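# Coil the rope between two board circles, one direction

## Task

Wind the entire rope into a coil lying in the ring between the two circles marked on the board, with every loop going around in the same rotational direction.

## Robot and tools

Robot: two six-joint arms, left_arm and right_arm, each ending in a two-finger parallel gripper (85 mm fully open) with a wrist camera. Calibrated base positions in the scene frame: left_arm (-0.048, +0.553, +0.028) m, right_arm (+0.045, -0.638, +0.028) m. The wrist joints are weaker than the rest.

Frames. Everything uses the scene frame: origin at table-top height midway between the arms' nominal bases, +x pointing out over the table, +z up, left_arm on the +y side. Arm names do not match left/right in images. On the gripper, the fingers point along its +z axis and close along its y axis. end_effector_position is the spot between the pads when they are shut; fingertips extend about 19 mm beyond it when closed, 6 mm when open. A camera block projects roughly 10 cm toward the gripper's +x.

The 18-number row. Each row holds 18 values, each in [-1, 1], always for both arms: left dx, dy, dz, rx, ry, rz, left position, force_limit, speed, then the same nine for the right. dx, dy, dz are an offset along scene axes from that arm's Hand target at the start of the action or move; 1.0 = 0.6 m (a vector longer than 1.0 is shortened). rx, ry, rz form one rotation vector, 1.0 = 180 degrees, turning about the Hand target's position. These are offsets, never poses. All six zeros re-command the current Hand target. The gripper numbers are absolute settings: position +1 = fully open, about -0.8 = pads touching, -1 = squeeze until blocked; speed -1/0/+1 ≈ 20/85/150 mm/s finger travel; force_limit -1..+1 sets grip strength (roughly 30 to 100 N per pad after a slow close, up to about 200+ N after a fast close from well open). Both start at +1. A zero is a real command, so to keep a gripper unchanged resend its previous three values. New force_limit or speed only applies once position changes by at least 0.01.

execute_actions(actions, cameras): actions is a list of actions; each action is a list of up to 15 rows, one per 1/30 s control step; a short list repeats its last row. Every row in an action counts from that action's start pose, not from the previous row; the next action starts from the new Hand target, so repeating an offset moves further. Each action costs 0.5 s. An empty list returns a full status with images. cameras: names list, ["all"], or [] (default: all only when actions is empty).

move(target, speed, blend, blocking, cameras): straight-line path for each gripper. target is one 18-number row or a list of up to 15 rows; every row is an offset from the same starting Hand targets. speed: m/s, 0.002 to 3.2, default 0.25 (rotation up to twice that in rad/s), one value or one per target. blend: metres of corner rounding per target; 0 means stop at each. Finger changes in later rows take effect only when the arms come to rest there. Whole move capped at 10 s. blocking=false returns after about 0.5 s while motion continues. The result adds a move: line (done, off_target, moving, held, fault; limits=paced means the pose was clipped, limits=held means steps were withheld). Paths do not avoid obstacles or the other arm.

wait(seconds 0 to 10), stop() brakes a running move (fingers keep going), zoom_image(camera, region [x0, y0, x1, y1] pixels, at most 504 wide and high, only on cameras in the latest images), read_manual(section) for licences, finished_scene(scene 1 or 2) ends the scene irreversibly.

Cameras: cam_high, cam_low, cam_board, cam_left_wrist, cam_right_wrist, each 896x504.

Results: per arm end_effector_position (m), end_effector_quat_wxyz, velocities (omitted when joints are still, shown as within noise), Hand target (last commanded pose after clipping, the base for the next offsets), joint positions and torques, Tool commands. object_status: 0 moving, 1 blocked while opening, 2 blocked while closing (a grip), 3 reached the commanded opening or pads met. position_measured is in counts: 3 open, ~78 = 60 mm, ~130 = 40 mm, ~180 = 20 mm, ~230 closed. Action results also list some intermediate positions. The gripper often stops a little short of its Hand target; any next command re-asks, or send the gap as an extra offset.

Motion limits: commanded orientation is clipped to within 32 degrees of the measured one per step; joints have speed caps, so big moves may still be finishing when a result returns. Motion lags commands by about 0.15 s.

Avoid: arms are stiff, so aiming even slightly past a firm contact can trip a fault; about 150 N external force or joint torque limits (pan/lift 297, elbow 135, wrists 32.2/34.5/32.7 N m) stop the arm for 10 s. Back a pressing target off past the gripper to release. Do not route a hand near its own base. Keep arms apart: a clearance check holds some commands, but arm-to-arm contact or squeezing the other gripper can end the scene. Holding loads or long stretches heats motors: MOTOR HOT appears at 70 °C, at 85 °C the arm locks for 30 s or more. The rope may occasionally get nudged by outside pushes; check before finishing.

Each tool is called after "Emit:" by a JSON object that holds its "fn" and its "kwargs".

## Session

I'll start by looking at the scene.

Emit:
{"fn": "execute_actions", "kwargs": {"actions": []}}

Scene clock: 0.00 s.
left_arm: end_effector_position=(+0.2738, +0.2992, +0.3334) position_measured=3 object_status=3 end_effector_quat_wxyz=(-0.236, +0.538, +0.787, +0.191) | right_arm: end_effector_position=(+0.6413, -0.2357, +0.1095) position_measured=3 object_status=3 end_effector_quat_wxyz=(-0.431, -0.064, +0.898, -0.056)
Joint positions: left_arm=[1.978 -1.755 2.109 -1.311 -1.505 0.012] | right_arm=[3.449 -0.922 1.553 -1.306 -1.485 0.127]
Joint velocities: within noise
Joint torques (N m): no reading
Hand target: left_arm +0.2738, +0.2992, +0.3334; -0.236, +0.538, +0.787, +0.191 | right_arm +0.6413, -0.2357, +0.1095; -0.431, -0.064, +0.898, -0.056
Tool commands: left_gripper/position=+1.0 left_gripper/force_limit=+1.0 left_gripper/speed=+1.0 right_gripper/position=+1.0 right_gripper/force_limit=+1.0 right_gripper/speed=+1.0

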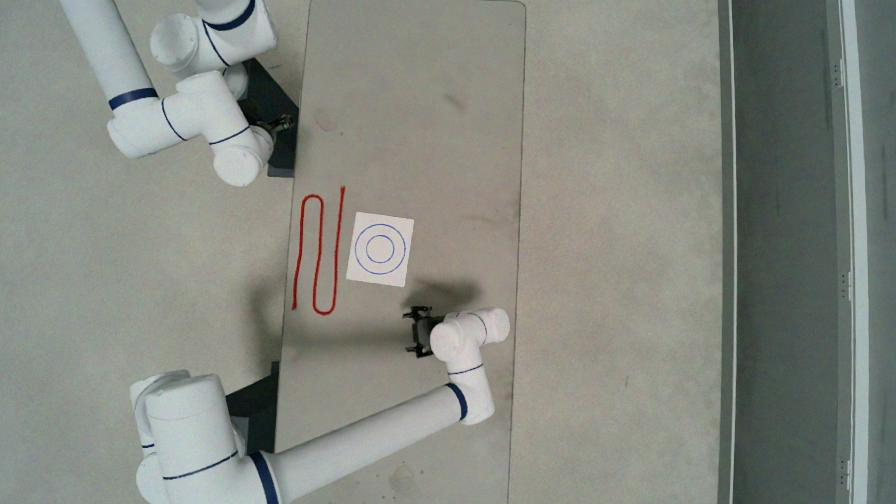

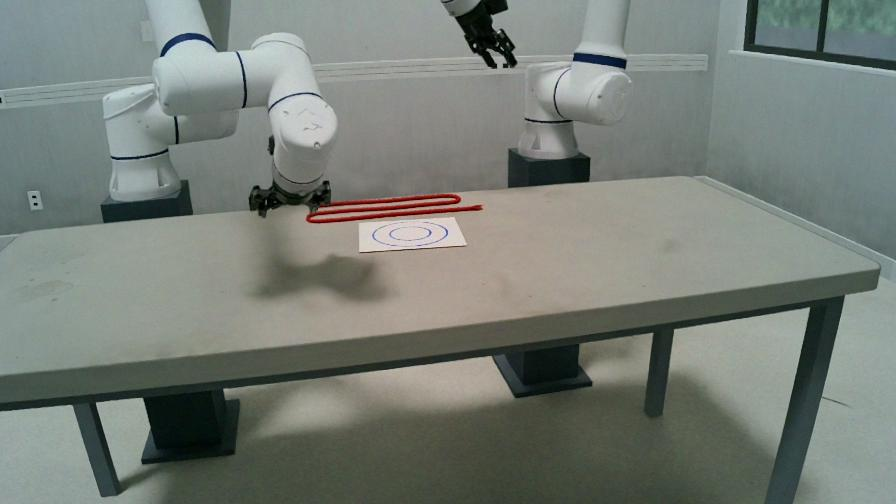

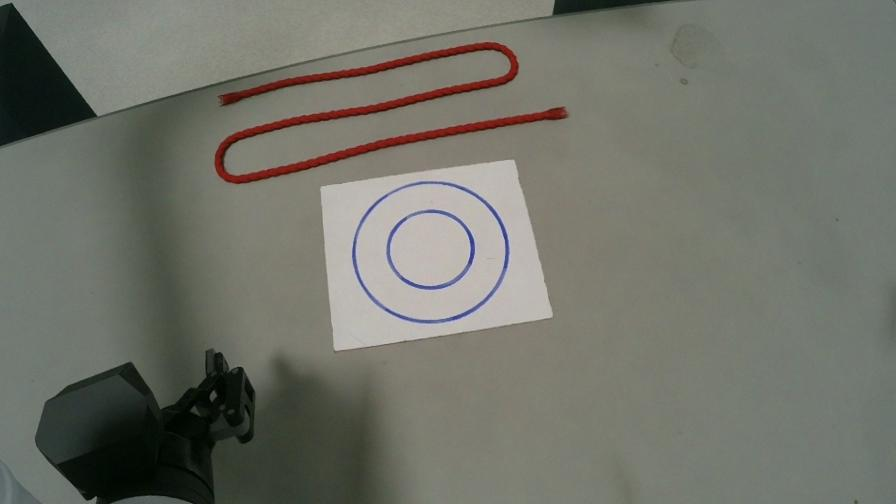

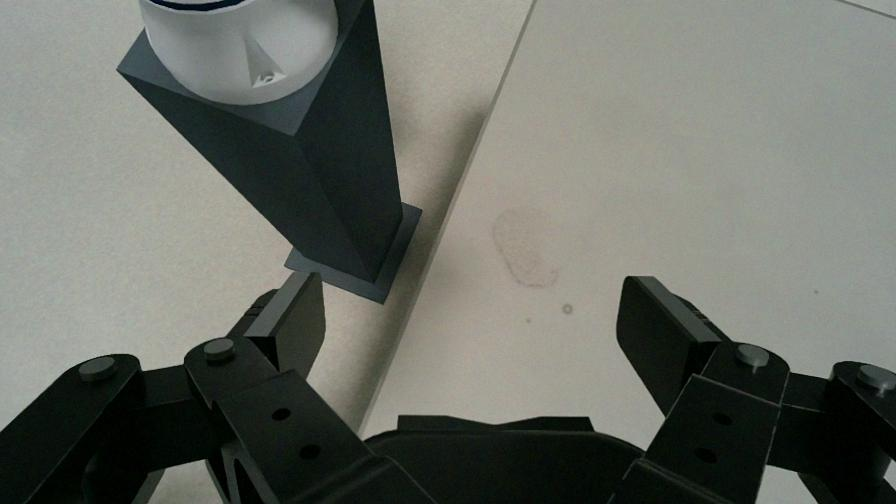

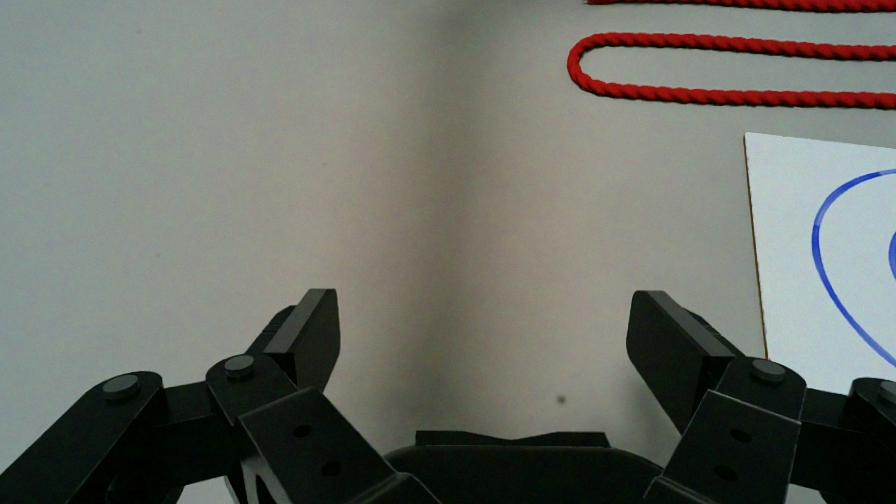

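Emit:
{"fn": "zoom_image", "kwargs": {"camera": "cam_board", "region": [200, 20, 600, 370]}}

Emit:
{"fn": "zoom_image", "kwargs": {"camera": "cam_high", "region": [270, 160, 470, 360]}}

Scaled by 1.260 from the camera's 896x504 image, which has a finer 1280x720 frame.

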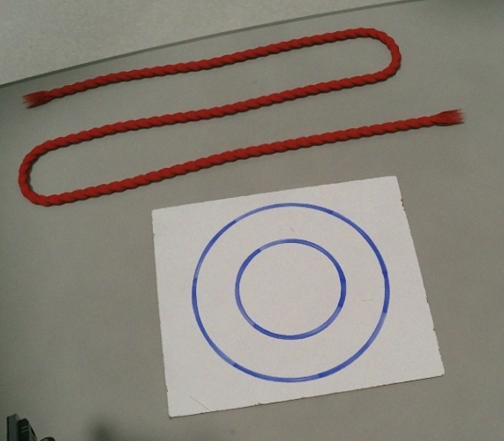

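Scaled by 2.520 from the camera's 896x504 image, which has a finer 1280x720 frame.

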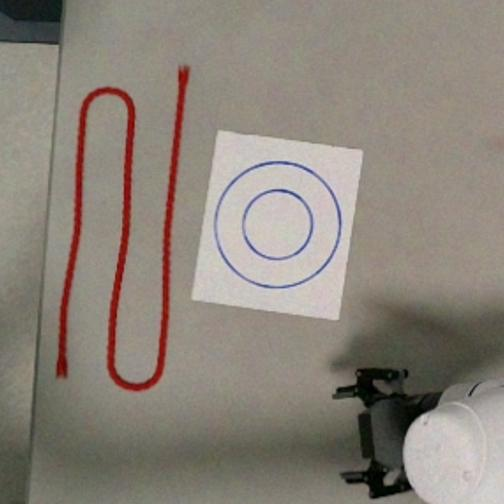

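Emit:
{"fn": "move", "kwargs": {"target": [0,0,0,0,0,0,1,1,1,-0.4688,0.3595,0.5675,0.0370,-0.2842,-0.0422,1,1,1], "speed": 0.3, "cameras": ["cam_right_wrist","cam_board","cam_high"]}}

Scene clock: 56.00 s.
left_arm: end_effector_position=(+0.2738, +0.2992, +0.3334) position_measured=3 object_status=3 end_effector_quat_wxyz=(-0.236, +0.538, +0.787, +0.191) | right_arm: end_effector_position=(+0.3600, -0.0200, +0.4499) position_measured=3 object_status=3 end_effector_quat_wxyz=(+0.000, +0.000, +1.000, +0.000)
Joint positions: left_arm=[1.978 -1.755 2.109 -1.311 -1.505 0.012] | right_arm=[3.98 -1.585 1.776 -1.763 -1.571 0.841]
Joint torques (N m): left_arm=[3.06 -34.78 -49.06 -1.77 0.44 -1.06] | right_arm=[31.51 -66.69 -58.2 -13.63 -0.74 2.14]
Hand target: left_arm +0.2738, +0.2992, +0.3334; -0.236, +0.538, +0.787, +0.191 | right_arm +0.3600, -0.0200, +0.4500; +0.000, +0.000, +1.000, +0.000
Off the commanded pose: left_arm 0.000 m, 0 deg | right_arm 0.000 m, 0 deg.
move: done
Images, in order (width x height): cam_high 896x504, cam_board 896x504, cam_right_wrist 896x504.

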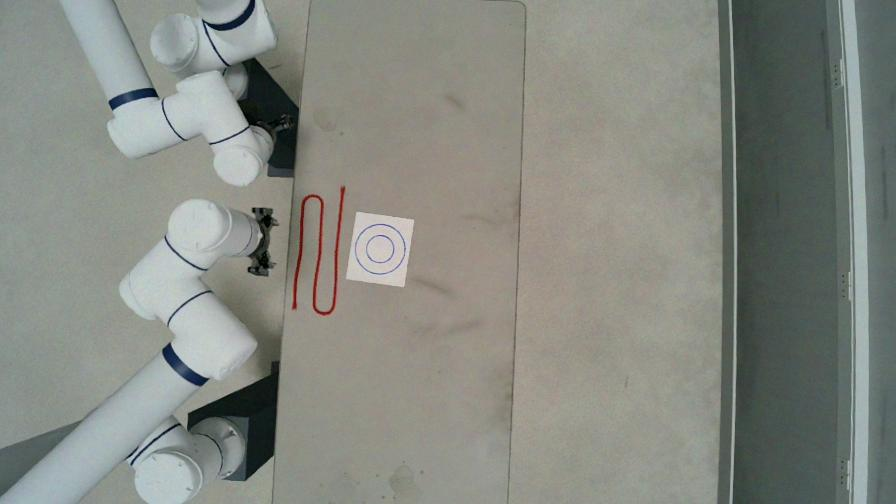

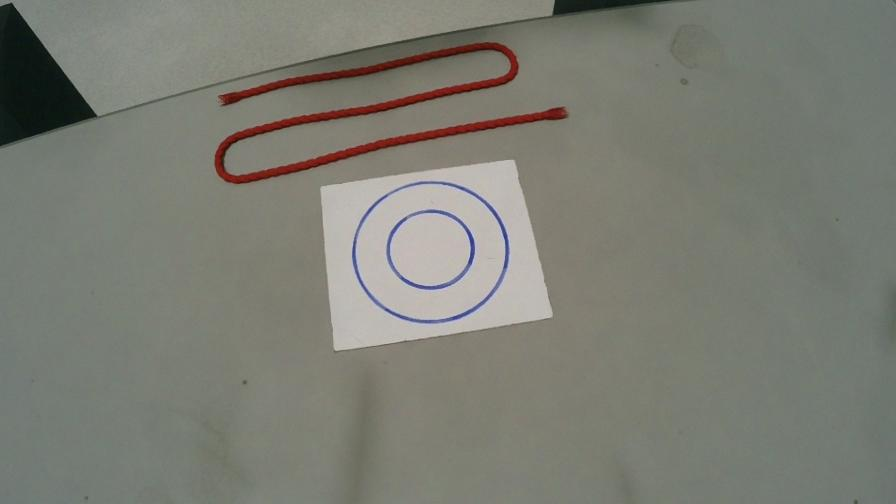

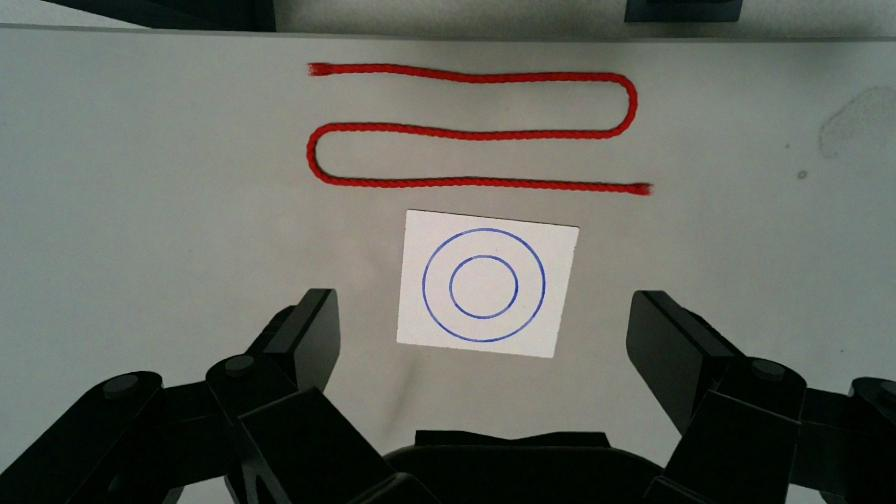

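Emit:
{"fn": "zoom_image", "kwargs": {"camera": "cam_right_wrist", "region": [290, 40, 690, 370]}}

Scaled by 1.260 from the camera's 896x504 image, which has a finer 1280x720 frame.

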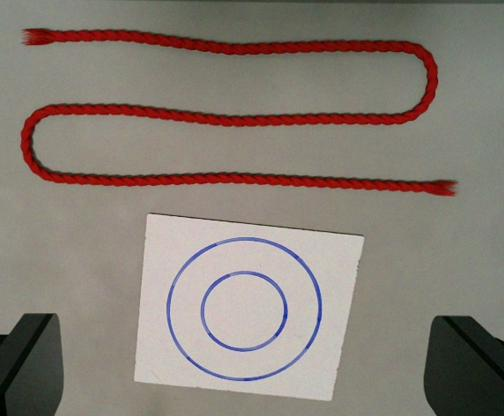

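Emit:
{"fn": "move", "kwargs": {"target": [[0,0,0,0,0,0,1,1,1,-0.0642,-0.1208,-0.2083,0,0,-0.75,-0.005,1,0],[0,0,0,0,0,0,1,1,1,-0.1283,-0.2417,-0.4167,0,0,0.5,-0.005,1,0]], "speed": 0.5, "blend": 0.05, "cameras": ["cam_right_wrist","cam_board"]}}

Scene clock: 96.83 s.
left_arm: end_effector_position=(+0.2738, +0.2992, +0.3334) position_measured=3 object_status=3 end_effector_quat_wxyz=(-0.236, +0.538, +0.787, +0.191) | right_arm: end_effector_position=(+0.2830, -0.1650, +0.2000) position_measured=129 object_status=3 end_effector_quat_wxyz=(+0.000, +0.707, -0.707, +0.000)
Joint positions: left_arm=[1.978 -1.755 2.109 -1.311 -1.505 0.012] | right_arm=[3.902 -1.68 2.35 -2.242 -1.57 5.475]
Joint torques (N m): left_arm=[4.22 -34.09 -48.14 -1.77 0.44 -0.59] | right_arm=[29.7 -9.45 -33.93 -13.77 0.02 1.68]
Hand target: left_arm +0.2738, +0.2992, +0.3334; -0.236, +0.538, +0.787, +0.191 | right_arm +0.2830, -0.1650, +0.2000; +0.000, +0.707, -0.707, +0.000
Off the commanded pose: left_arm 0.000 m, 0 deg | right_arm 0.000 m, 0 deg.
move: done
Images, in order (width x height): cam_board 896x504, cam_right_wrist 896x504.

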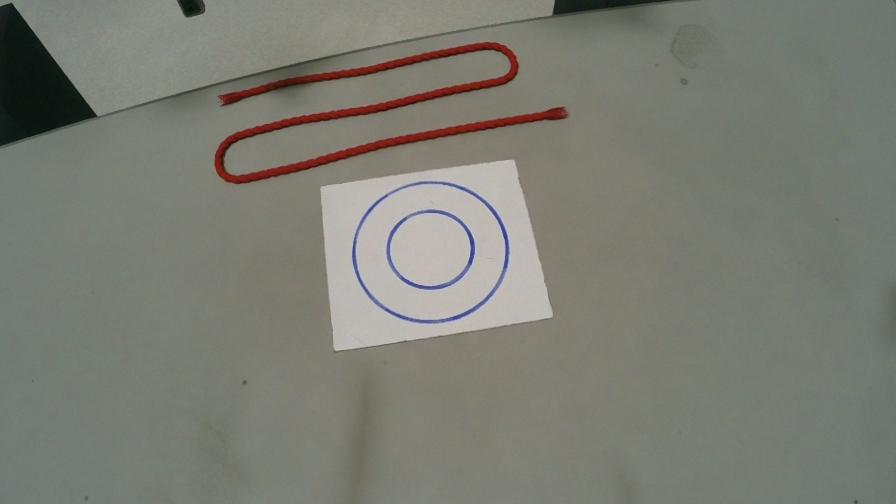

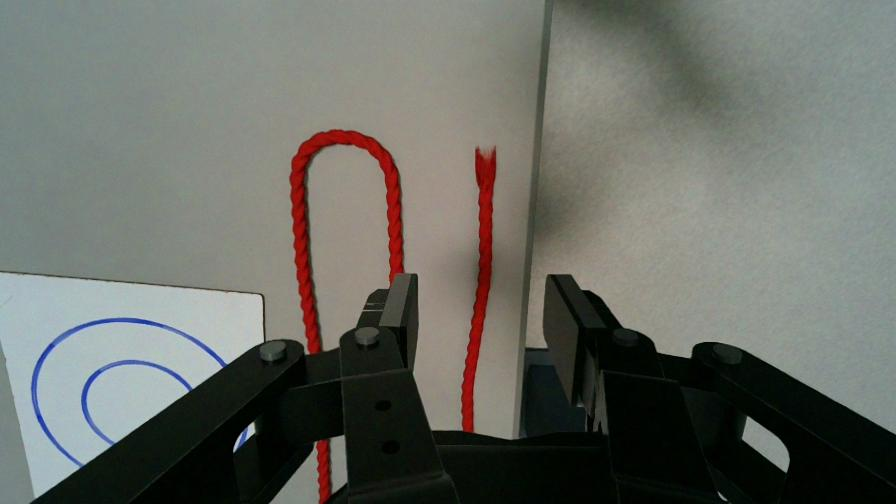

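Emit:
{"fn": "move", "kwargs": {"target": [0,0,0,0,0,0,1,1,1,-0.0292,0.0133,-0.2167,0,0,0,-0.005,1,0], "speed": 0.2, "cameras": ["cam_right_wrist","cam_low"]}}

Scene clock: 106.20 s.
left_arm: end_effector_position=(+0.2738, +0.2992, +0.3334) position_measured=3 object_status=3 end_effector_quat_wxyz=(-0.236, +0.538, +0.787, +0.191) | right_arm: end_effector_position=(+0.2655, -0.1570, +0.0700) position_measured=129 object_status=3 end_effector_quat_wxyz=(+0.000, +0.707, -0.707, +0.000)
Joint positions: left_arm=[1.978 -1.755 2.109 -1.311 -1.505 0.012] | right_arm=[3.938 -1.446 2.456 -2.581 -1.57 5.512]
Joint torques (N m): left_arm=[0.27 -36.68 -49.42 -1.93 0.16 -0.68] | right_arm=[30.19 -19.45 -22.29 -13.37 -0.06 1.92]
Hand target: left_arm +0.2738, +0.2992, +0.3334; -0.236, +0.538, +0.787, +0.191 | right_arm +0.2655, -0.1570, +0.0699; +0.000, +0.707, -0.707, +0.000
Off the commanded pose: left_arm 0.000 m, 0 deg | right_arm 0.000 m, 0 deg.
move: done
Images, in order (width x height): cam_low 896x504, cam_right_wrist 896x504.

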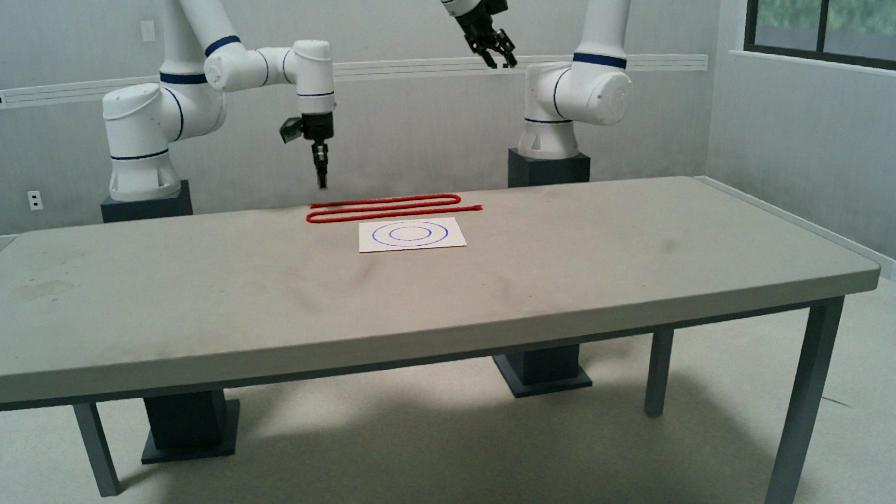

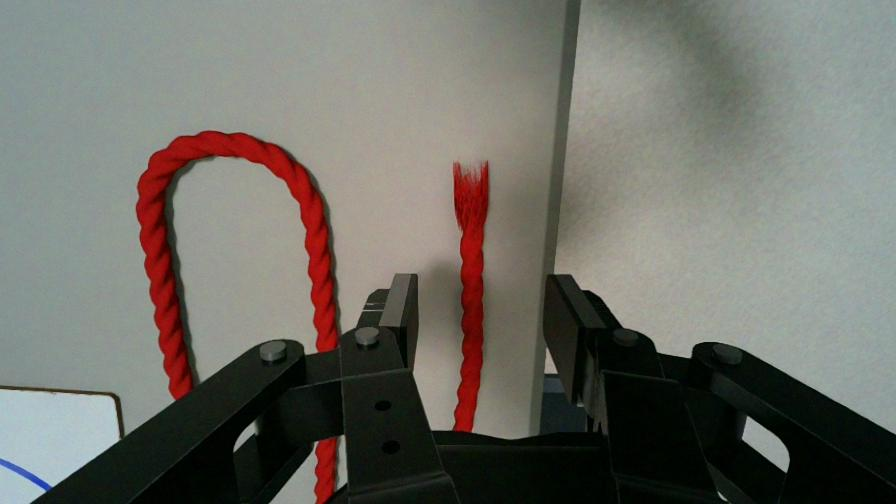

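Emit:
{"fn": "move", "kwargs": {"target": [0,0,0,0,0,0,1,1,1,0.0,0.0,-0.0333,0,0,0,-0.005,1,0], "speed": 0.1, "cameras": ["cam_right_wrist","cam_board","cam_low"]}}

Emit:
{"fn": "zoom_image", "kwargs": {"camera": "cam_low", "region": [270, 100, 500, 260]}}

Scene clock: 110.60 s.
left_arm: end_effector_position=(+0.2738, +0.2992, +0.3334) position_measured=3 object_status=3 end_effector_quat_wxyz=(-0.236, +0.538, +0.787, +0.191) | right_arm: end_effector_position=(+0.2655, -0.1570, +0.0500) position_measured=129 object_status=3 end_effector_quat_wxyz=(+0.000, +0.707, -0.707, +0.000)
Joint positions: left_arm=[1.978 -1.755 2.109 -1.311 -1.505 0.012] | right_arm=[3.938 -1.401 2.467 -2.636 -1.57 5.512]
Joint torques (N m): left_arm=[1.6 -35.41 -48.93 -1.71 0 -0.42] | right_arm=[23.99 -20.01 -20.13 -13.65 0.17 0.83]
Hand target: left_arm +0.2738, +0.2992, +0.3334; -0.236, +0.538, +0.787, +0.191 | right_arm +0.2655, -0.1570, +0.0500; +0.000, +0.707, -0.707, +0.000
Off the commanded pose: left_arm 0.000 m, 0 deg | right_arm 0.000 m, 0 deg.
move: done
Images, in order (width x height): cam_low 896x504, cam_board 896x504, cam_right_wrist 896x504.

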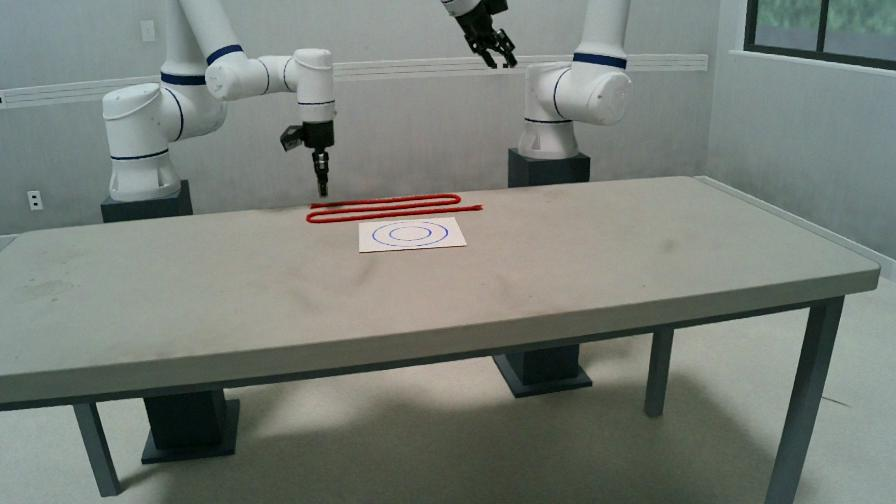

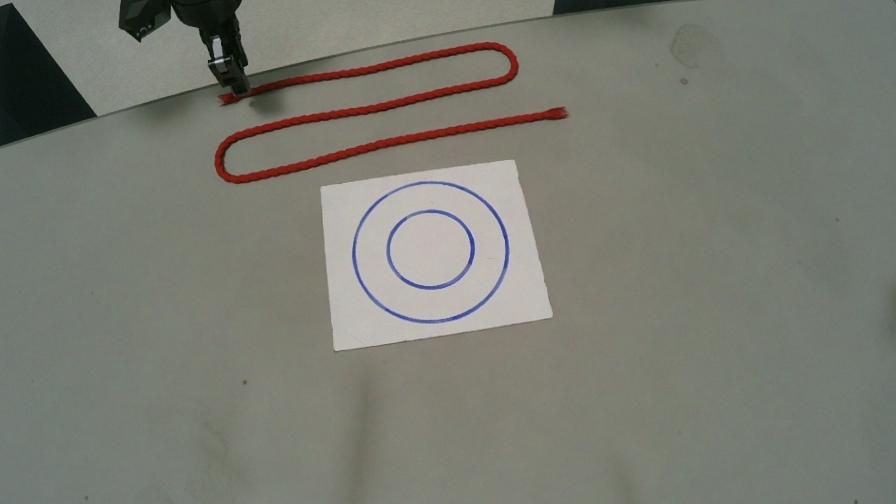

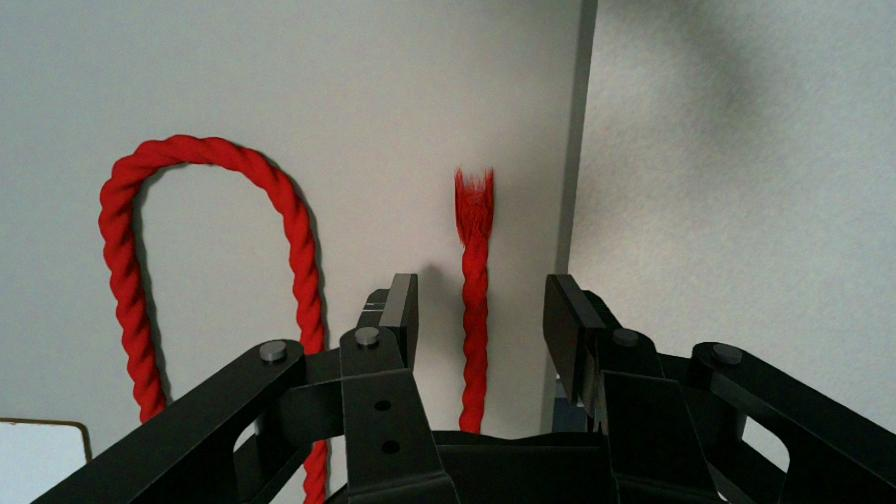

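Scaled by 2.191 from the camera's 896x504 image, which has a finer 1280x720 frame.

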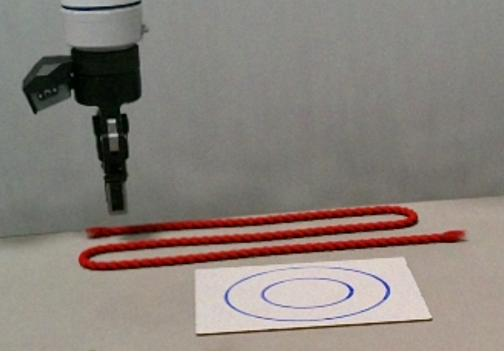

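Emit:
{"fn": "move", "kwargs": {"target": [0,0,0,0,0,0,1,1,1,0.0,0.0083,-0.025,0,0,0,-0.25,1,0], "speed": 0.1, "cameras": ["cam_right_wrist","cam_low"]}}

Emit:
{"fn": "zoom_image", "kwargs": {"camera": "cam_low", "region": [290, 150, 390, 230]}}

Scene clock: 119.47 s.
left_arm: end_effector_position=(+0.2738, +0.2992, +0.3334) position_measured=3 object_status=3 end_effector_quat_wxyz=(-0.236, +0.538, +0.787, +0.191) | right_arm: end_effector_position=(+0.2655, -0.1520, +0.0350) position_measured=160 object_status=3 end_effector_quat_wxyz=(+0.000, +0.707, -0.707, +0.000)
Joint positions: left_arm=[1.978 -1.755 2.109 -1.311 -1.505 0.012] | right_arm=[3.945 -1.361 2.465 -2.675 -1.57 5.519]
Joint torques (N m): left_arm=[2.07 -34.25 -49.94 -2.12 0.68 -0.78] | right_arm=[31.23 -22.27 -33.46 -13.42 1.13 1.85]
Hand target: left_arm +0.2738, +0.2992, +0.3334; -0.236, +0.538, +0.787, +0.191 | right_arm +0.2655, -0.1520, +0.0350; +0.000, +0.707, -0.707, +0.000
Off the commanded pose: left_arm 0.000 m, 0 deg | right_arm 0.000 m, 0 deg.
move: done
Images, in order (width x height): cam_low 896x504, cam_right_wrist 896x504.

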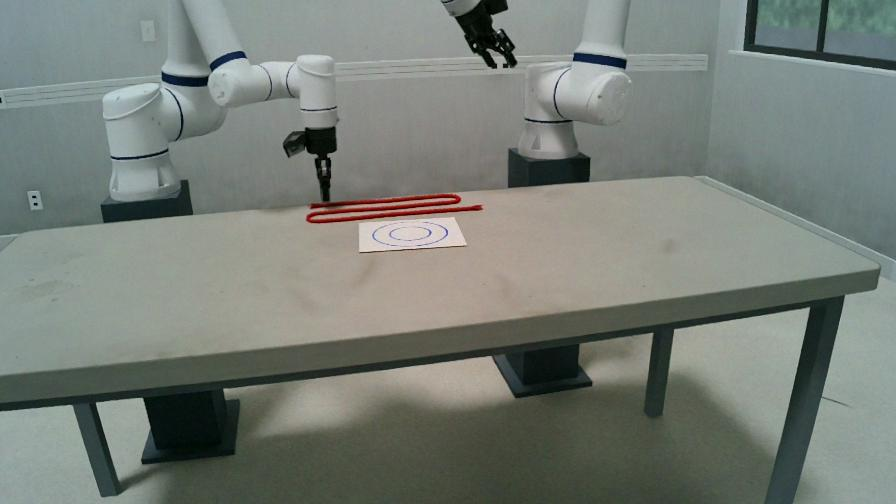

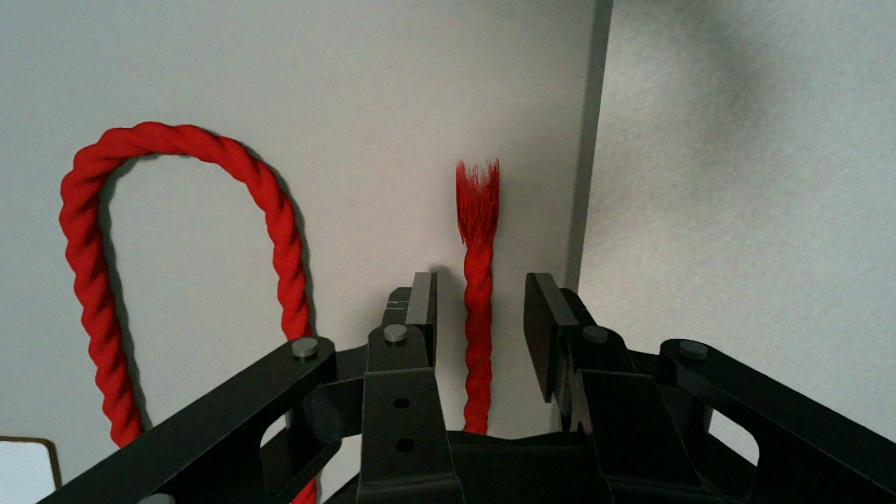

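Scaled by 5.040 from the camera's 896x504 image, which has a finer 1280x720 frame.

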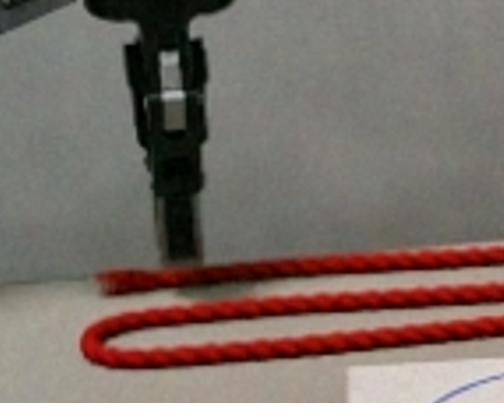

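Emit:
{"fn": "move", "kwargs": {"target": [0,0,0,0,0,0,1,1,1,0.0033,0.0,-0.0117,0,0,0,-0.25,1,0], "speed": 0.05, "cameras": ["cam_right_wrist","cam_low"]}}

Emit:
{"fn": "zoom_image", "kwargs": {"camera": "cam_low", "region": [290, 150, 390, 230]}}

Scene clock: 122.23 s.
left_arm: end_effector_position=(+0.2738, +0.2992, +0.3334) position_measured=3 object_status=3 end_effector_quat_wxyz=(-0.236, +0.538, +0.787, +0.191) | right_arm: end_effector_position=(+0.2674, -0.1520, +0.0280) position_measured=160 object_status=3 end_effector_quat_wxyz=(+0.000, +0.707, -0.707, +0.000)
Joint positions: left_arm=[1.978 -1.755 2.109 -1.311 -1.505 0.012] | right_arm=[3.942 -1.344 2.467 -2.694 -1.57 5.516]
Joint torques (N m): left_arm=[2.04 -36.36 -47.93 -1.84 0.7 -0.45] | right_arm=[-16.56 -22.91 -18.04 -13.71 0.85 -1.26]
Hand target: left_arm +0.2738, +0.2992, +0.3334; -0.236, +0.538, +0.787, +0.191 | right_arm +0.2675, -0.1520, +0.0279; +0.000, +0.707, -0.707, +0.000
Off the commanded pose: left_arm 0.000 m, 0 deg | right_arm 0.000 m, 0 deg.
move: done
Images, in order (width x height): cam_low 896x504, cam_right_wrist 896x504.

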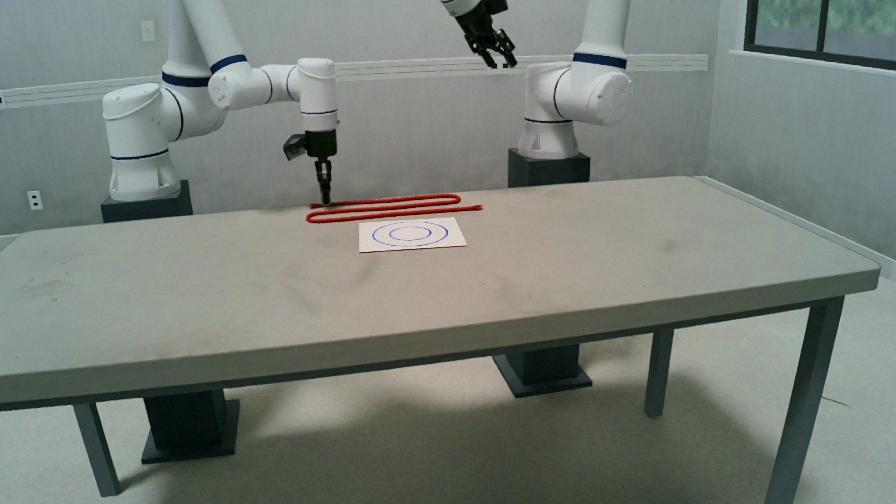

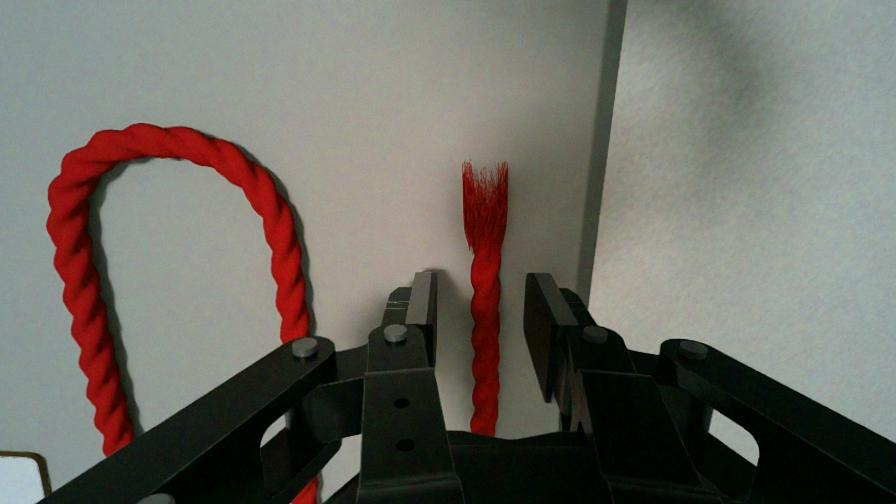

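Scaled by 5.040 from the camera's 896x504 image, which has a finer 1280x720 frame.

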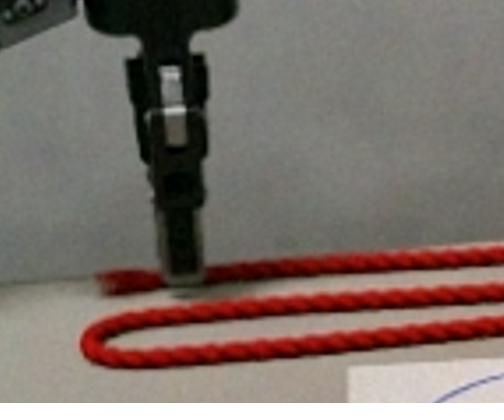

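Emit:
{"fn": "move", "kwargs": {"target": [[0,0,0,0,0,0,1,1,1,0.0,0.0,-0.0033,0,0,0,-0.25,1,0],[0,0,0,0,0,0,1,1,1,0.0,0.0,-0.0033,0,0,0,-1,-0.5,-0.8]], "speed": 0.05, "cameras": ["cam_right_wrist"]}}

Scene clock: 125.83 s.
left_arm: end_effector_position=(+0.2738, +0.2992, +0.3334) position_measured=3 object_status=3 end_effector_quat_wxyz=(-0.236, +0.538, +0.787, +0.191) | right_arm: end_effector_position=(+0.2675, -0.1520, +0.0260) position_measured=220 object_status=0 end_effector_quat_wxyz=(+0.000, +0.707, -0.707, +0.000)
Joint positions: left_arm=[1.978 -1.755 2.109 -1.311 -1.505 0.012] | right_arm=[3.942 -1.339 2.467 -2.699 -1.57 5.516]
Joint torques (N m): left_arm=[0.12 -34.73 -48.23 -1.53 0.25 -0.61] | right_arm=[-15.46 -24.34 -17.74 -12 0.79 -1.05]
Hand target: left_arm +0.2738, +0.2992, +0.3334; -0.236, +0.538, +0.787, +0.191 | right_arm +0.2675, -0.1520, +0.0260; +0.000, +0.707, -0.707, +0.000
Off the commanded pose: left_arm 0.000 m, 0 deg | right_arm 0.000 m, 0 deg.
move: done
Images, in order (width x height): cam_right_wrist 896x504.

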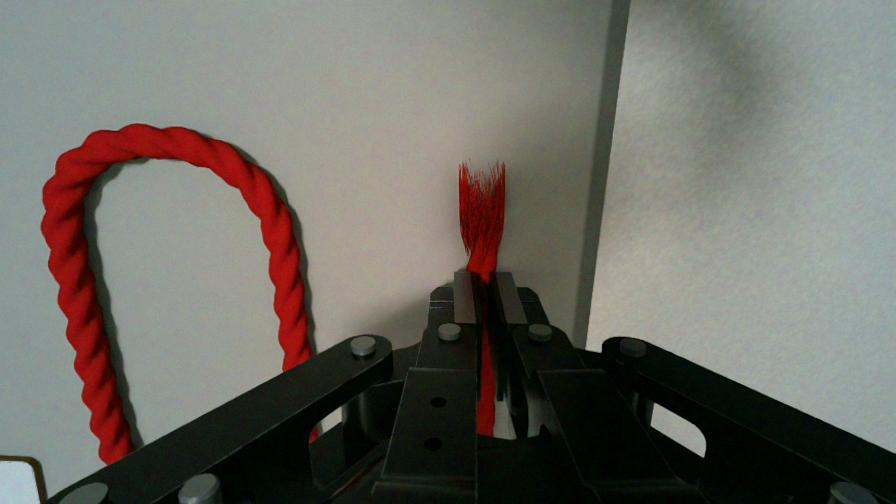

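Emit:
{"fn": "wait", "kwargs": {"seconds": 0.5, "cameras": ["cam_right_wrist"]}}

Emit:
{"fn": "zoom_image", "kwargs": {"camera": "cam_right_wrist", "region": [410, 150, 560, 300]}}

Scene clock: 127.63 s.
left_arm: end_effector_position=(+0.2738, +0.2992, +0.3334) position_measured=3 object_status=3 end_effector_quat_wxyz=(-0.236, +0.538, +0.787, +0.191) | right_arm: end_effector_position=(+0.2675, -0.1520, +0.0260) position_measured=220 object_status=2 end_effector_quat_wxyz=(+0.000, +0.707, -0.707, +0.000)
Joint positions: left_arm=[1.978 -1.755 2.109 -1.311 -1.505 0.012] | right_arm=[3.942 -1.339 2.467 -2.699 -1.57 5.516]
Joint torques (N m): left_arm=[6.11 -34.39 -49.06 -1.85 0.53 -0.62] | right_arm=[-15.64 -23.95 -17.54 -3.86 0.74 -1.21]
Hand target: left_arm +0.2738, +0.2992, +0.3334; -0.236, +0.538, +0.787, +0.191 | right_arm +0.2675, -0.1520, +0.0260; +0.000, +0.707, -0.707, +0.000
Tool commands: left_gripper/position=+1.0 left_gripper/force_limit=+1.0 left_gripper/speed=+1.0 right_gripper/position=-1.0 right_gripper/force_limit=-0.5 right_gripper/speed=-0.8
Off the commanded pose: left_arm 0.000 m, 0 deg | right_arm 0.000 m, 0 deg.
wait: 0.50 s; at rest from the start
Images, in order (width x height): cam_right_wrist 896x504.

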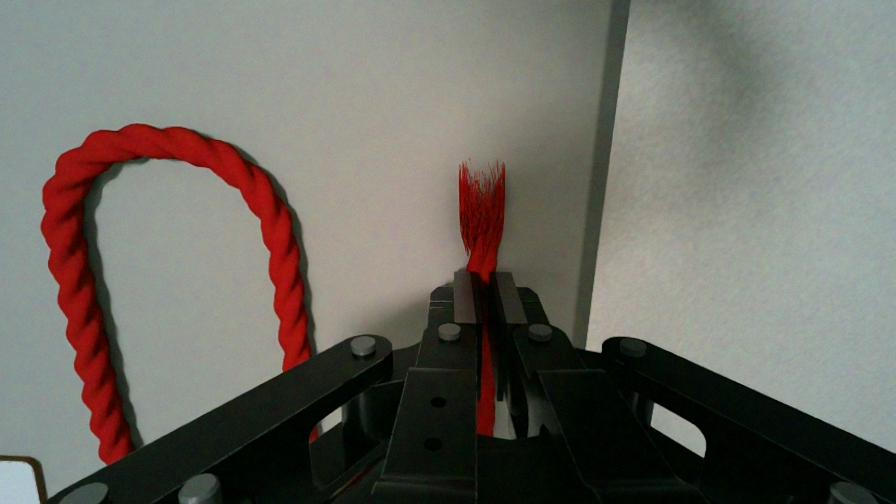

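Scaled by 3.360 from the camera's 896x504 image, which has a finer 1280x720 frame.

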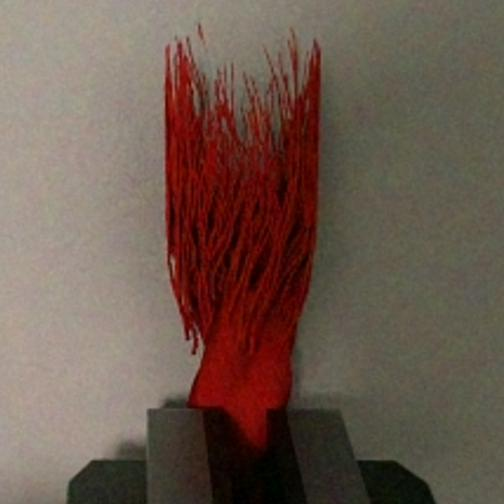

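Emit:
{"fn": "move", "kwargs": {"target": [[0,0,0,0,0,0,1,1,1,0.0,0.0,0.0667,0,0,0,-1,-0.5,-0.8],[0,0,0,0,0,0,1,1,1,0.0833,0.0533,0.2,0,0,0,-1,-0.5,-0.8]], "speed": 0.15, "blend": 0.02, "cameras": ["cam_right_wrist","cam_board","cam_low"]}}

Scene clock: 142.47 s.
left_arm: end_effector_position=(+0.2738, +0.2992, +0.3334) position_measured=3 object_status=3 end_effector_quat_wxyz=(-0.236, +0.538, +0.787, +0.191) | right_arm: end_effector_position=(+0.3174, -0.1201, +0.1459) position_measured=220 object_status=2 end_effector_quat_wxyz=(+0.000, +0.707, -0.707, +0.000)
Joint positions: left_arm=[1.978 -1.755 2.109 -1.311 -1.505 0.012] | right_arm=[3.917 -1.501 2.305 -2.375 -1.57 5.491]
Joint torques (N m): left_arm=[1.4 -35.04 -48.31 -2.11 0.35 -0.54] | right_arm=[-16.54 -60.06 -45.53 -0.53 1 -2.33]
Hand target: left_arm +0.2738, +0.2992, +0.3334; -0.236, +0.538, +0.787, +0.191 | right_arm +0.3174, -0.1200, +0.1460; +0.000, +0.707, -0.707, +0.000
Off the commanded pose: left_arm 0.000 m, 0 deg | right_arm 0.000 m, 0 deg.
move: done
Images, in order (width x height): cam_low 896x504, cam_board 896x504, cam_right_wrist 896x504.

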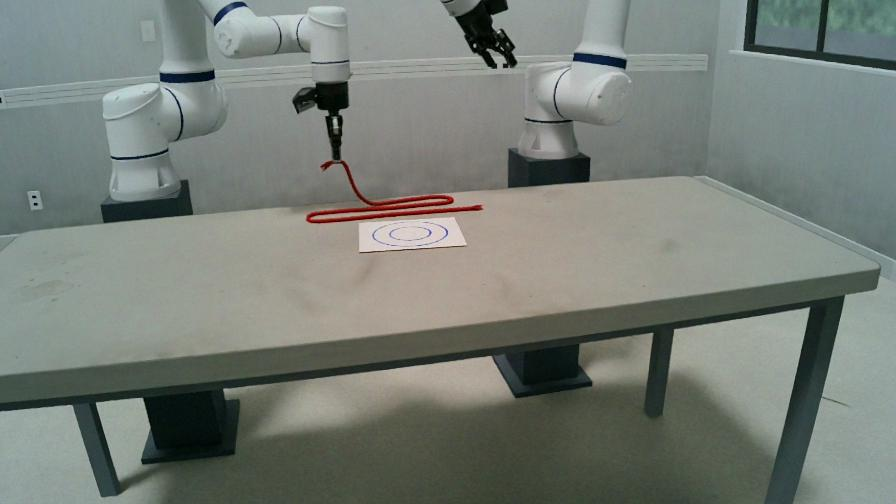

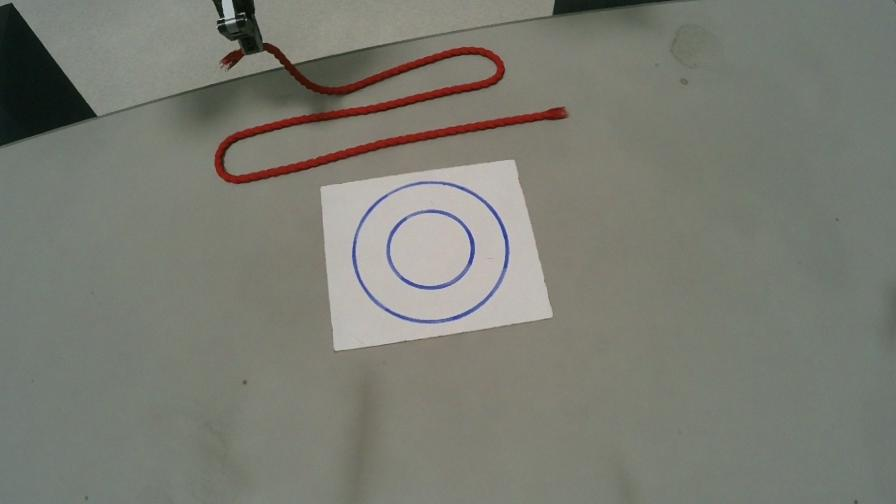

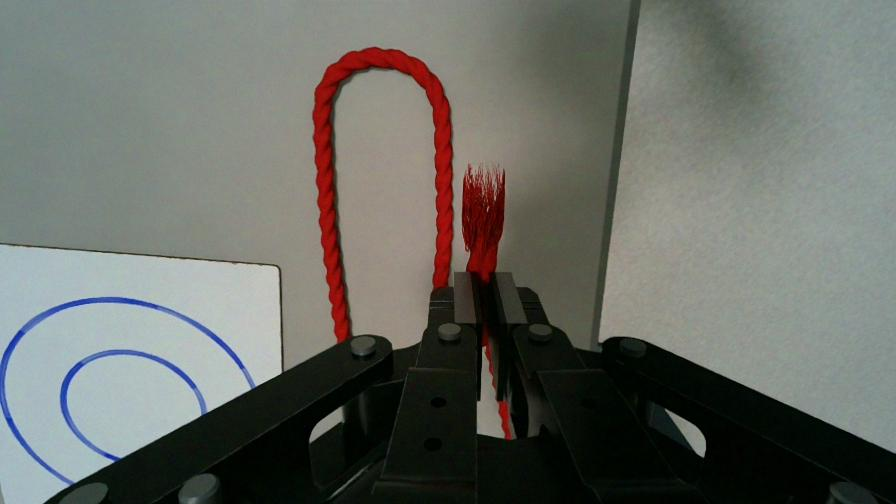

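Emit:
{"fn": "move", "kwargs": {"target": [[0,0,0,0,0,0,1,1,1,0.1377,0.1167,0.5067,0,0,0.0833,-1,-0.5,-0.8],[0,0,0,0,0,0,1,1,1,0.2543,0.2,0.9233,0,0,0.1667,-1,-0.5,-0.8]], "speed": 0.15, "blend": 0.03, "cameras": ["cam_right_wrist","cam_board","cam_low","cam_high"]}}

Scene clock: 156.43 s.
left_arm: end_effector_position=(+0.2738, +0.2992, +0.3334) position_measured=3 object_status=3 end_effector_quat_wxyz=(-0.236, +0.538, +0.787, +0.191) | right_arm: end_effector_position=(+0.4700, +0.0000, +0.6999) position_measured=220 object_status=2 end_effector_quat_wxyz=(+0.000, +0.866, -0.500, +0.000)
Joint positions: left_arm=[1.978 -1.755 2.109 -1.311 -1.505 0.012] | right_arm=[3.889 -1.448 1.189 -1.312 -1.57 4.939]
Joint torques (N m): left_arm=[0.53 -36.98 -48.64 -1.59 0.42 -0.37] | right_arm=[-17.66 -40.47 -57.18 -0.42 -0.04 -2.13]
Hand target: left_arm +0.2738, +0.2992, +0.3334; -0.236, +0.538, +0.787, +0.191 | right_arm +0.4700, +0.0000, +0.6999; +0.000, +0.866, -0.500, +0.000
Off the commanded pose: left_arm 0.000 m, 0 deg | right_arm 0.000 m, 0 deg.
move: done
Images, in order (width x height): cam_high 896x504, cam_low 896x504, cam_board 896x504, cam_right_wrist 896x504.

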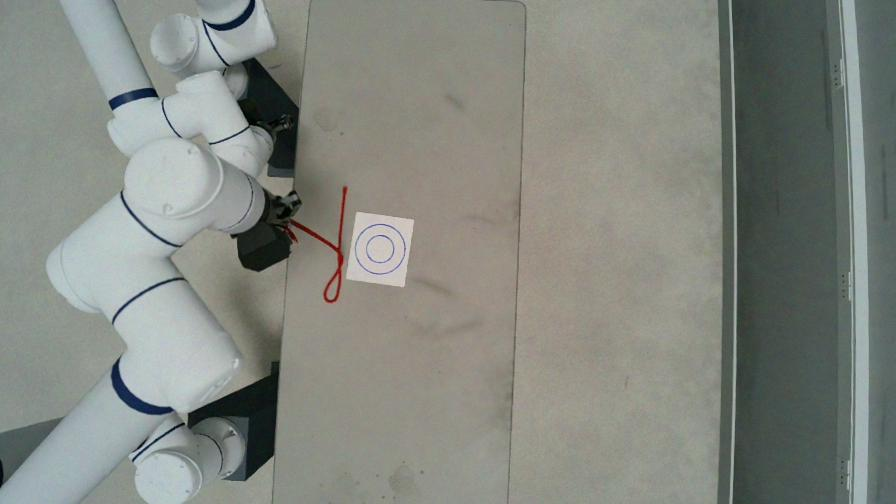

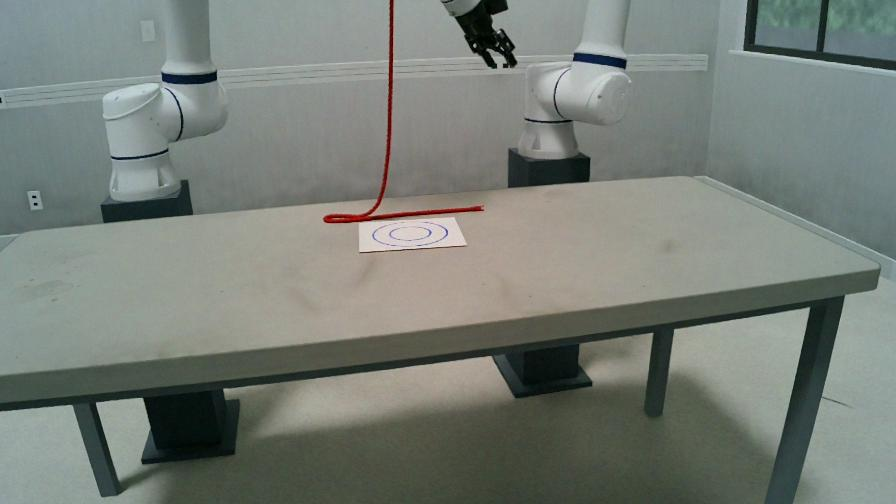

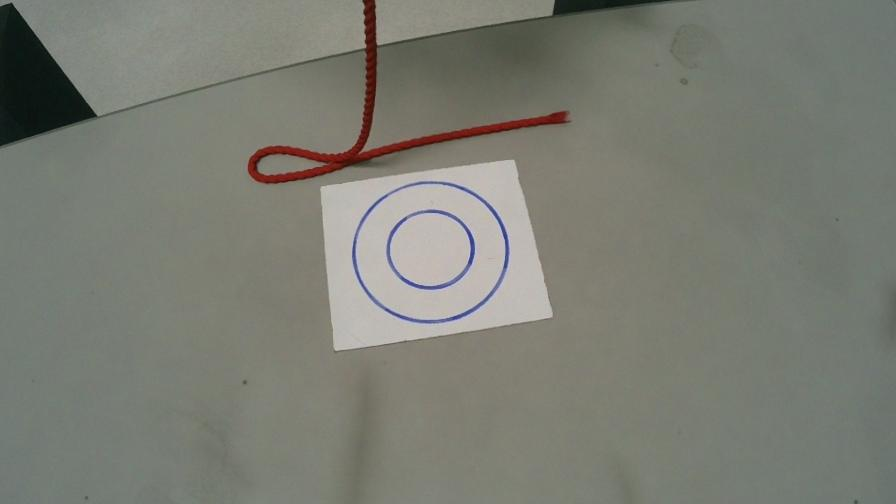

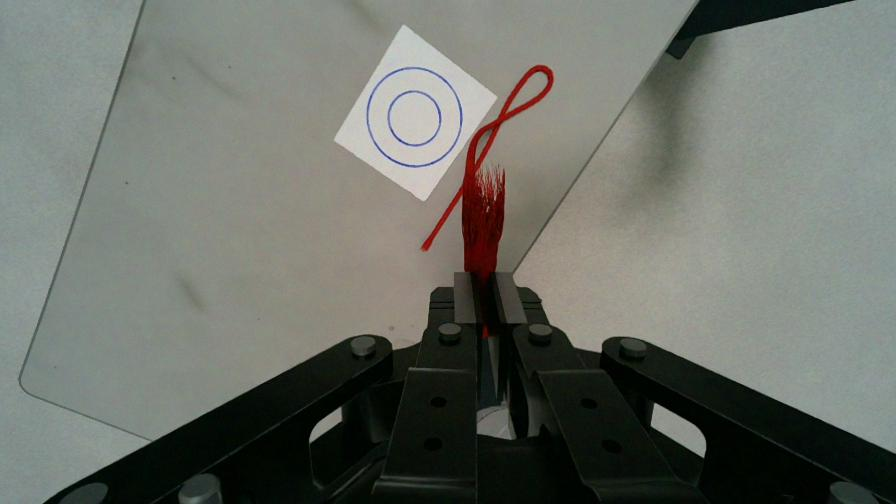

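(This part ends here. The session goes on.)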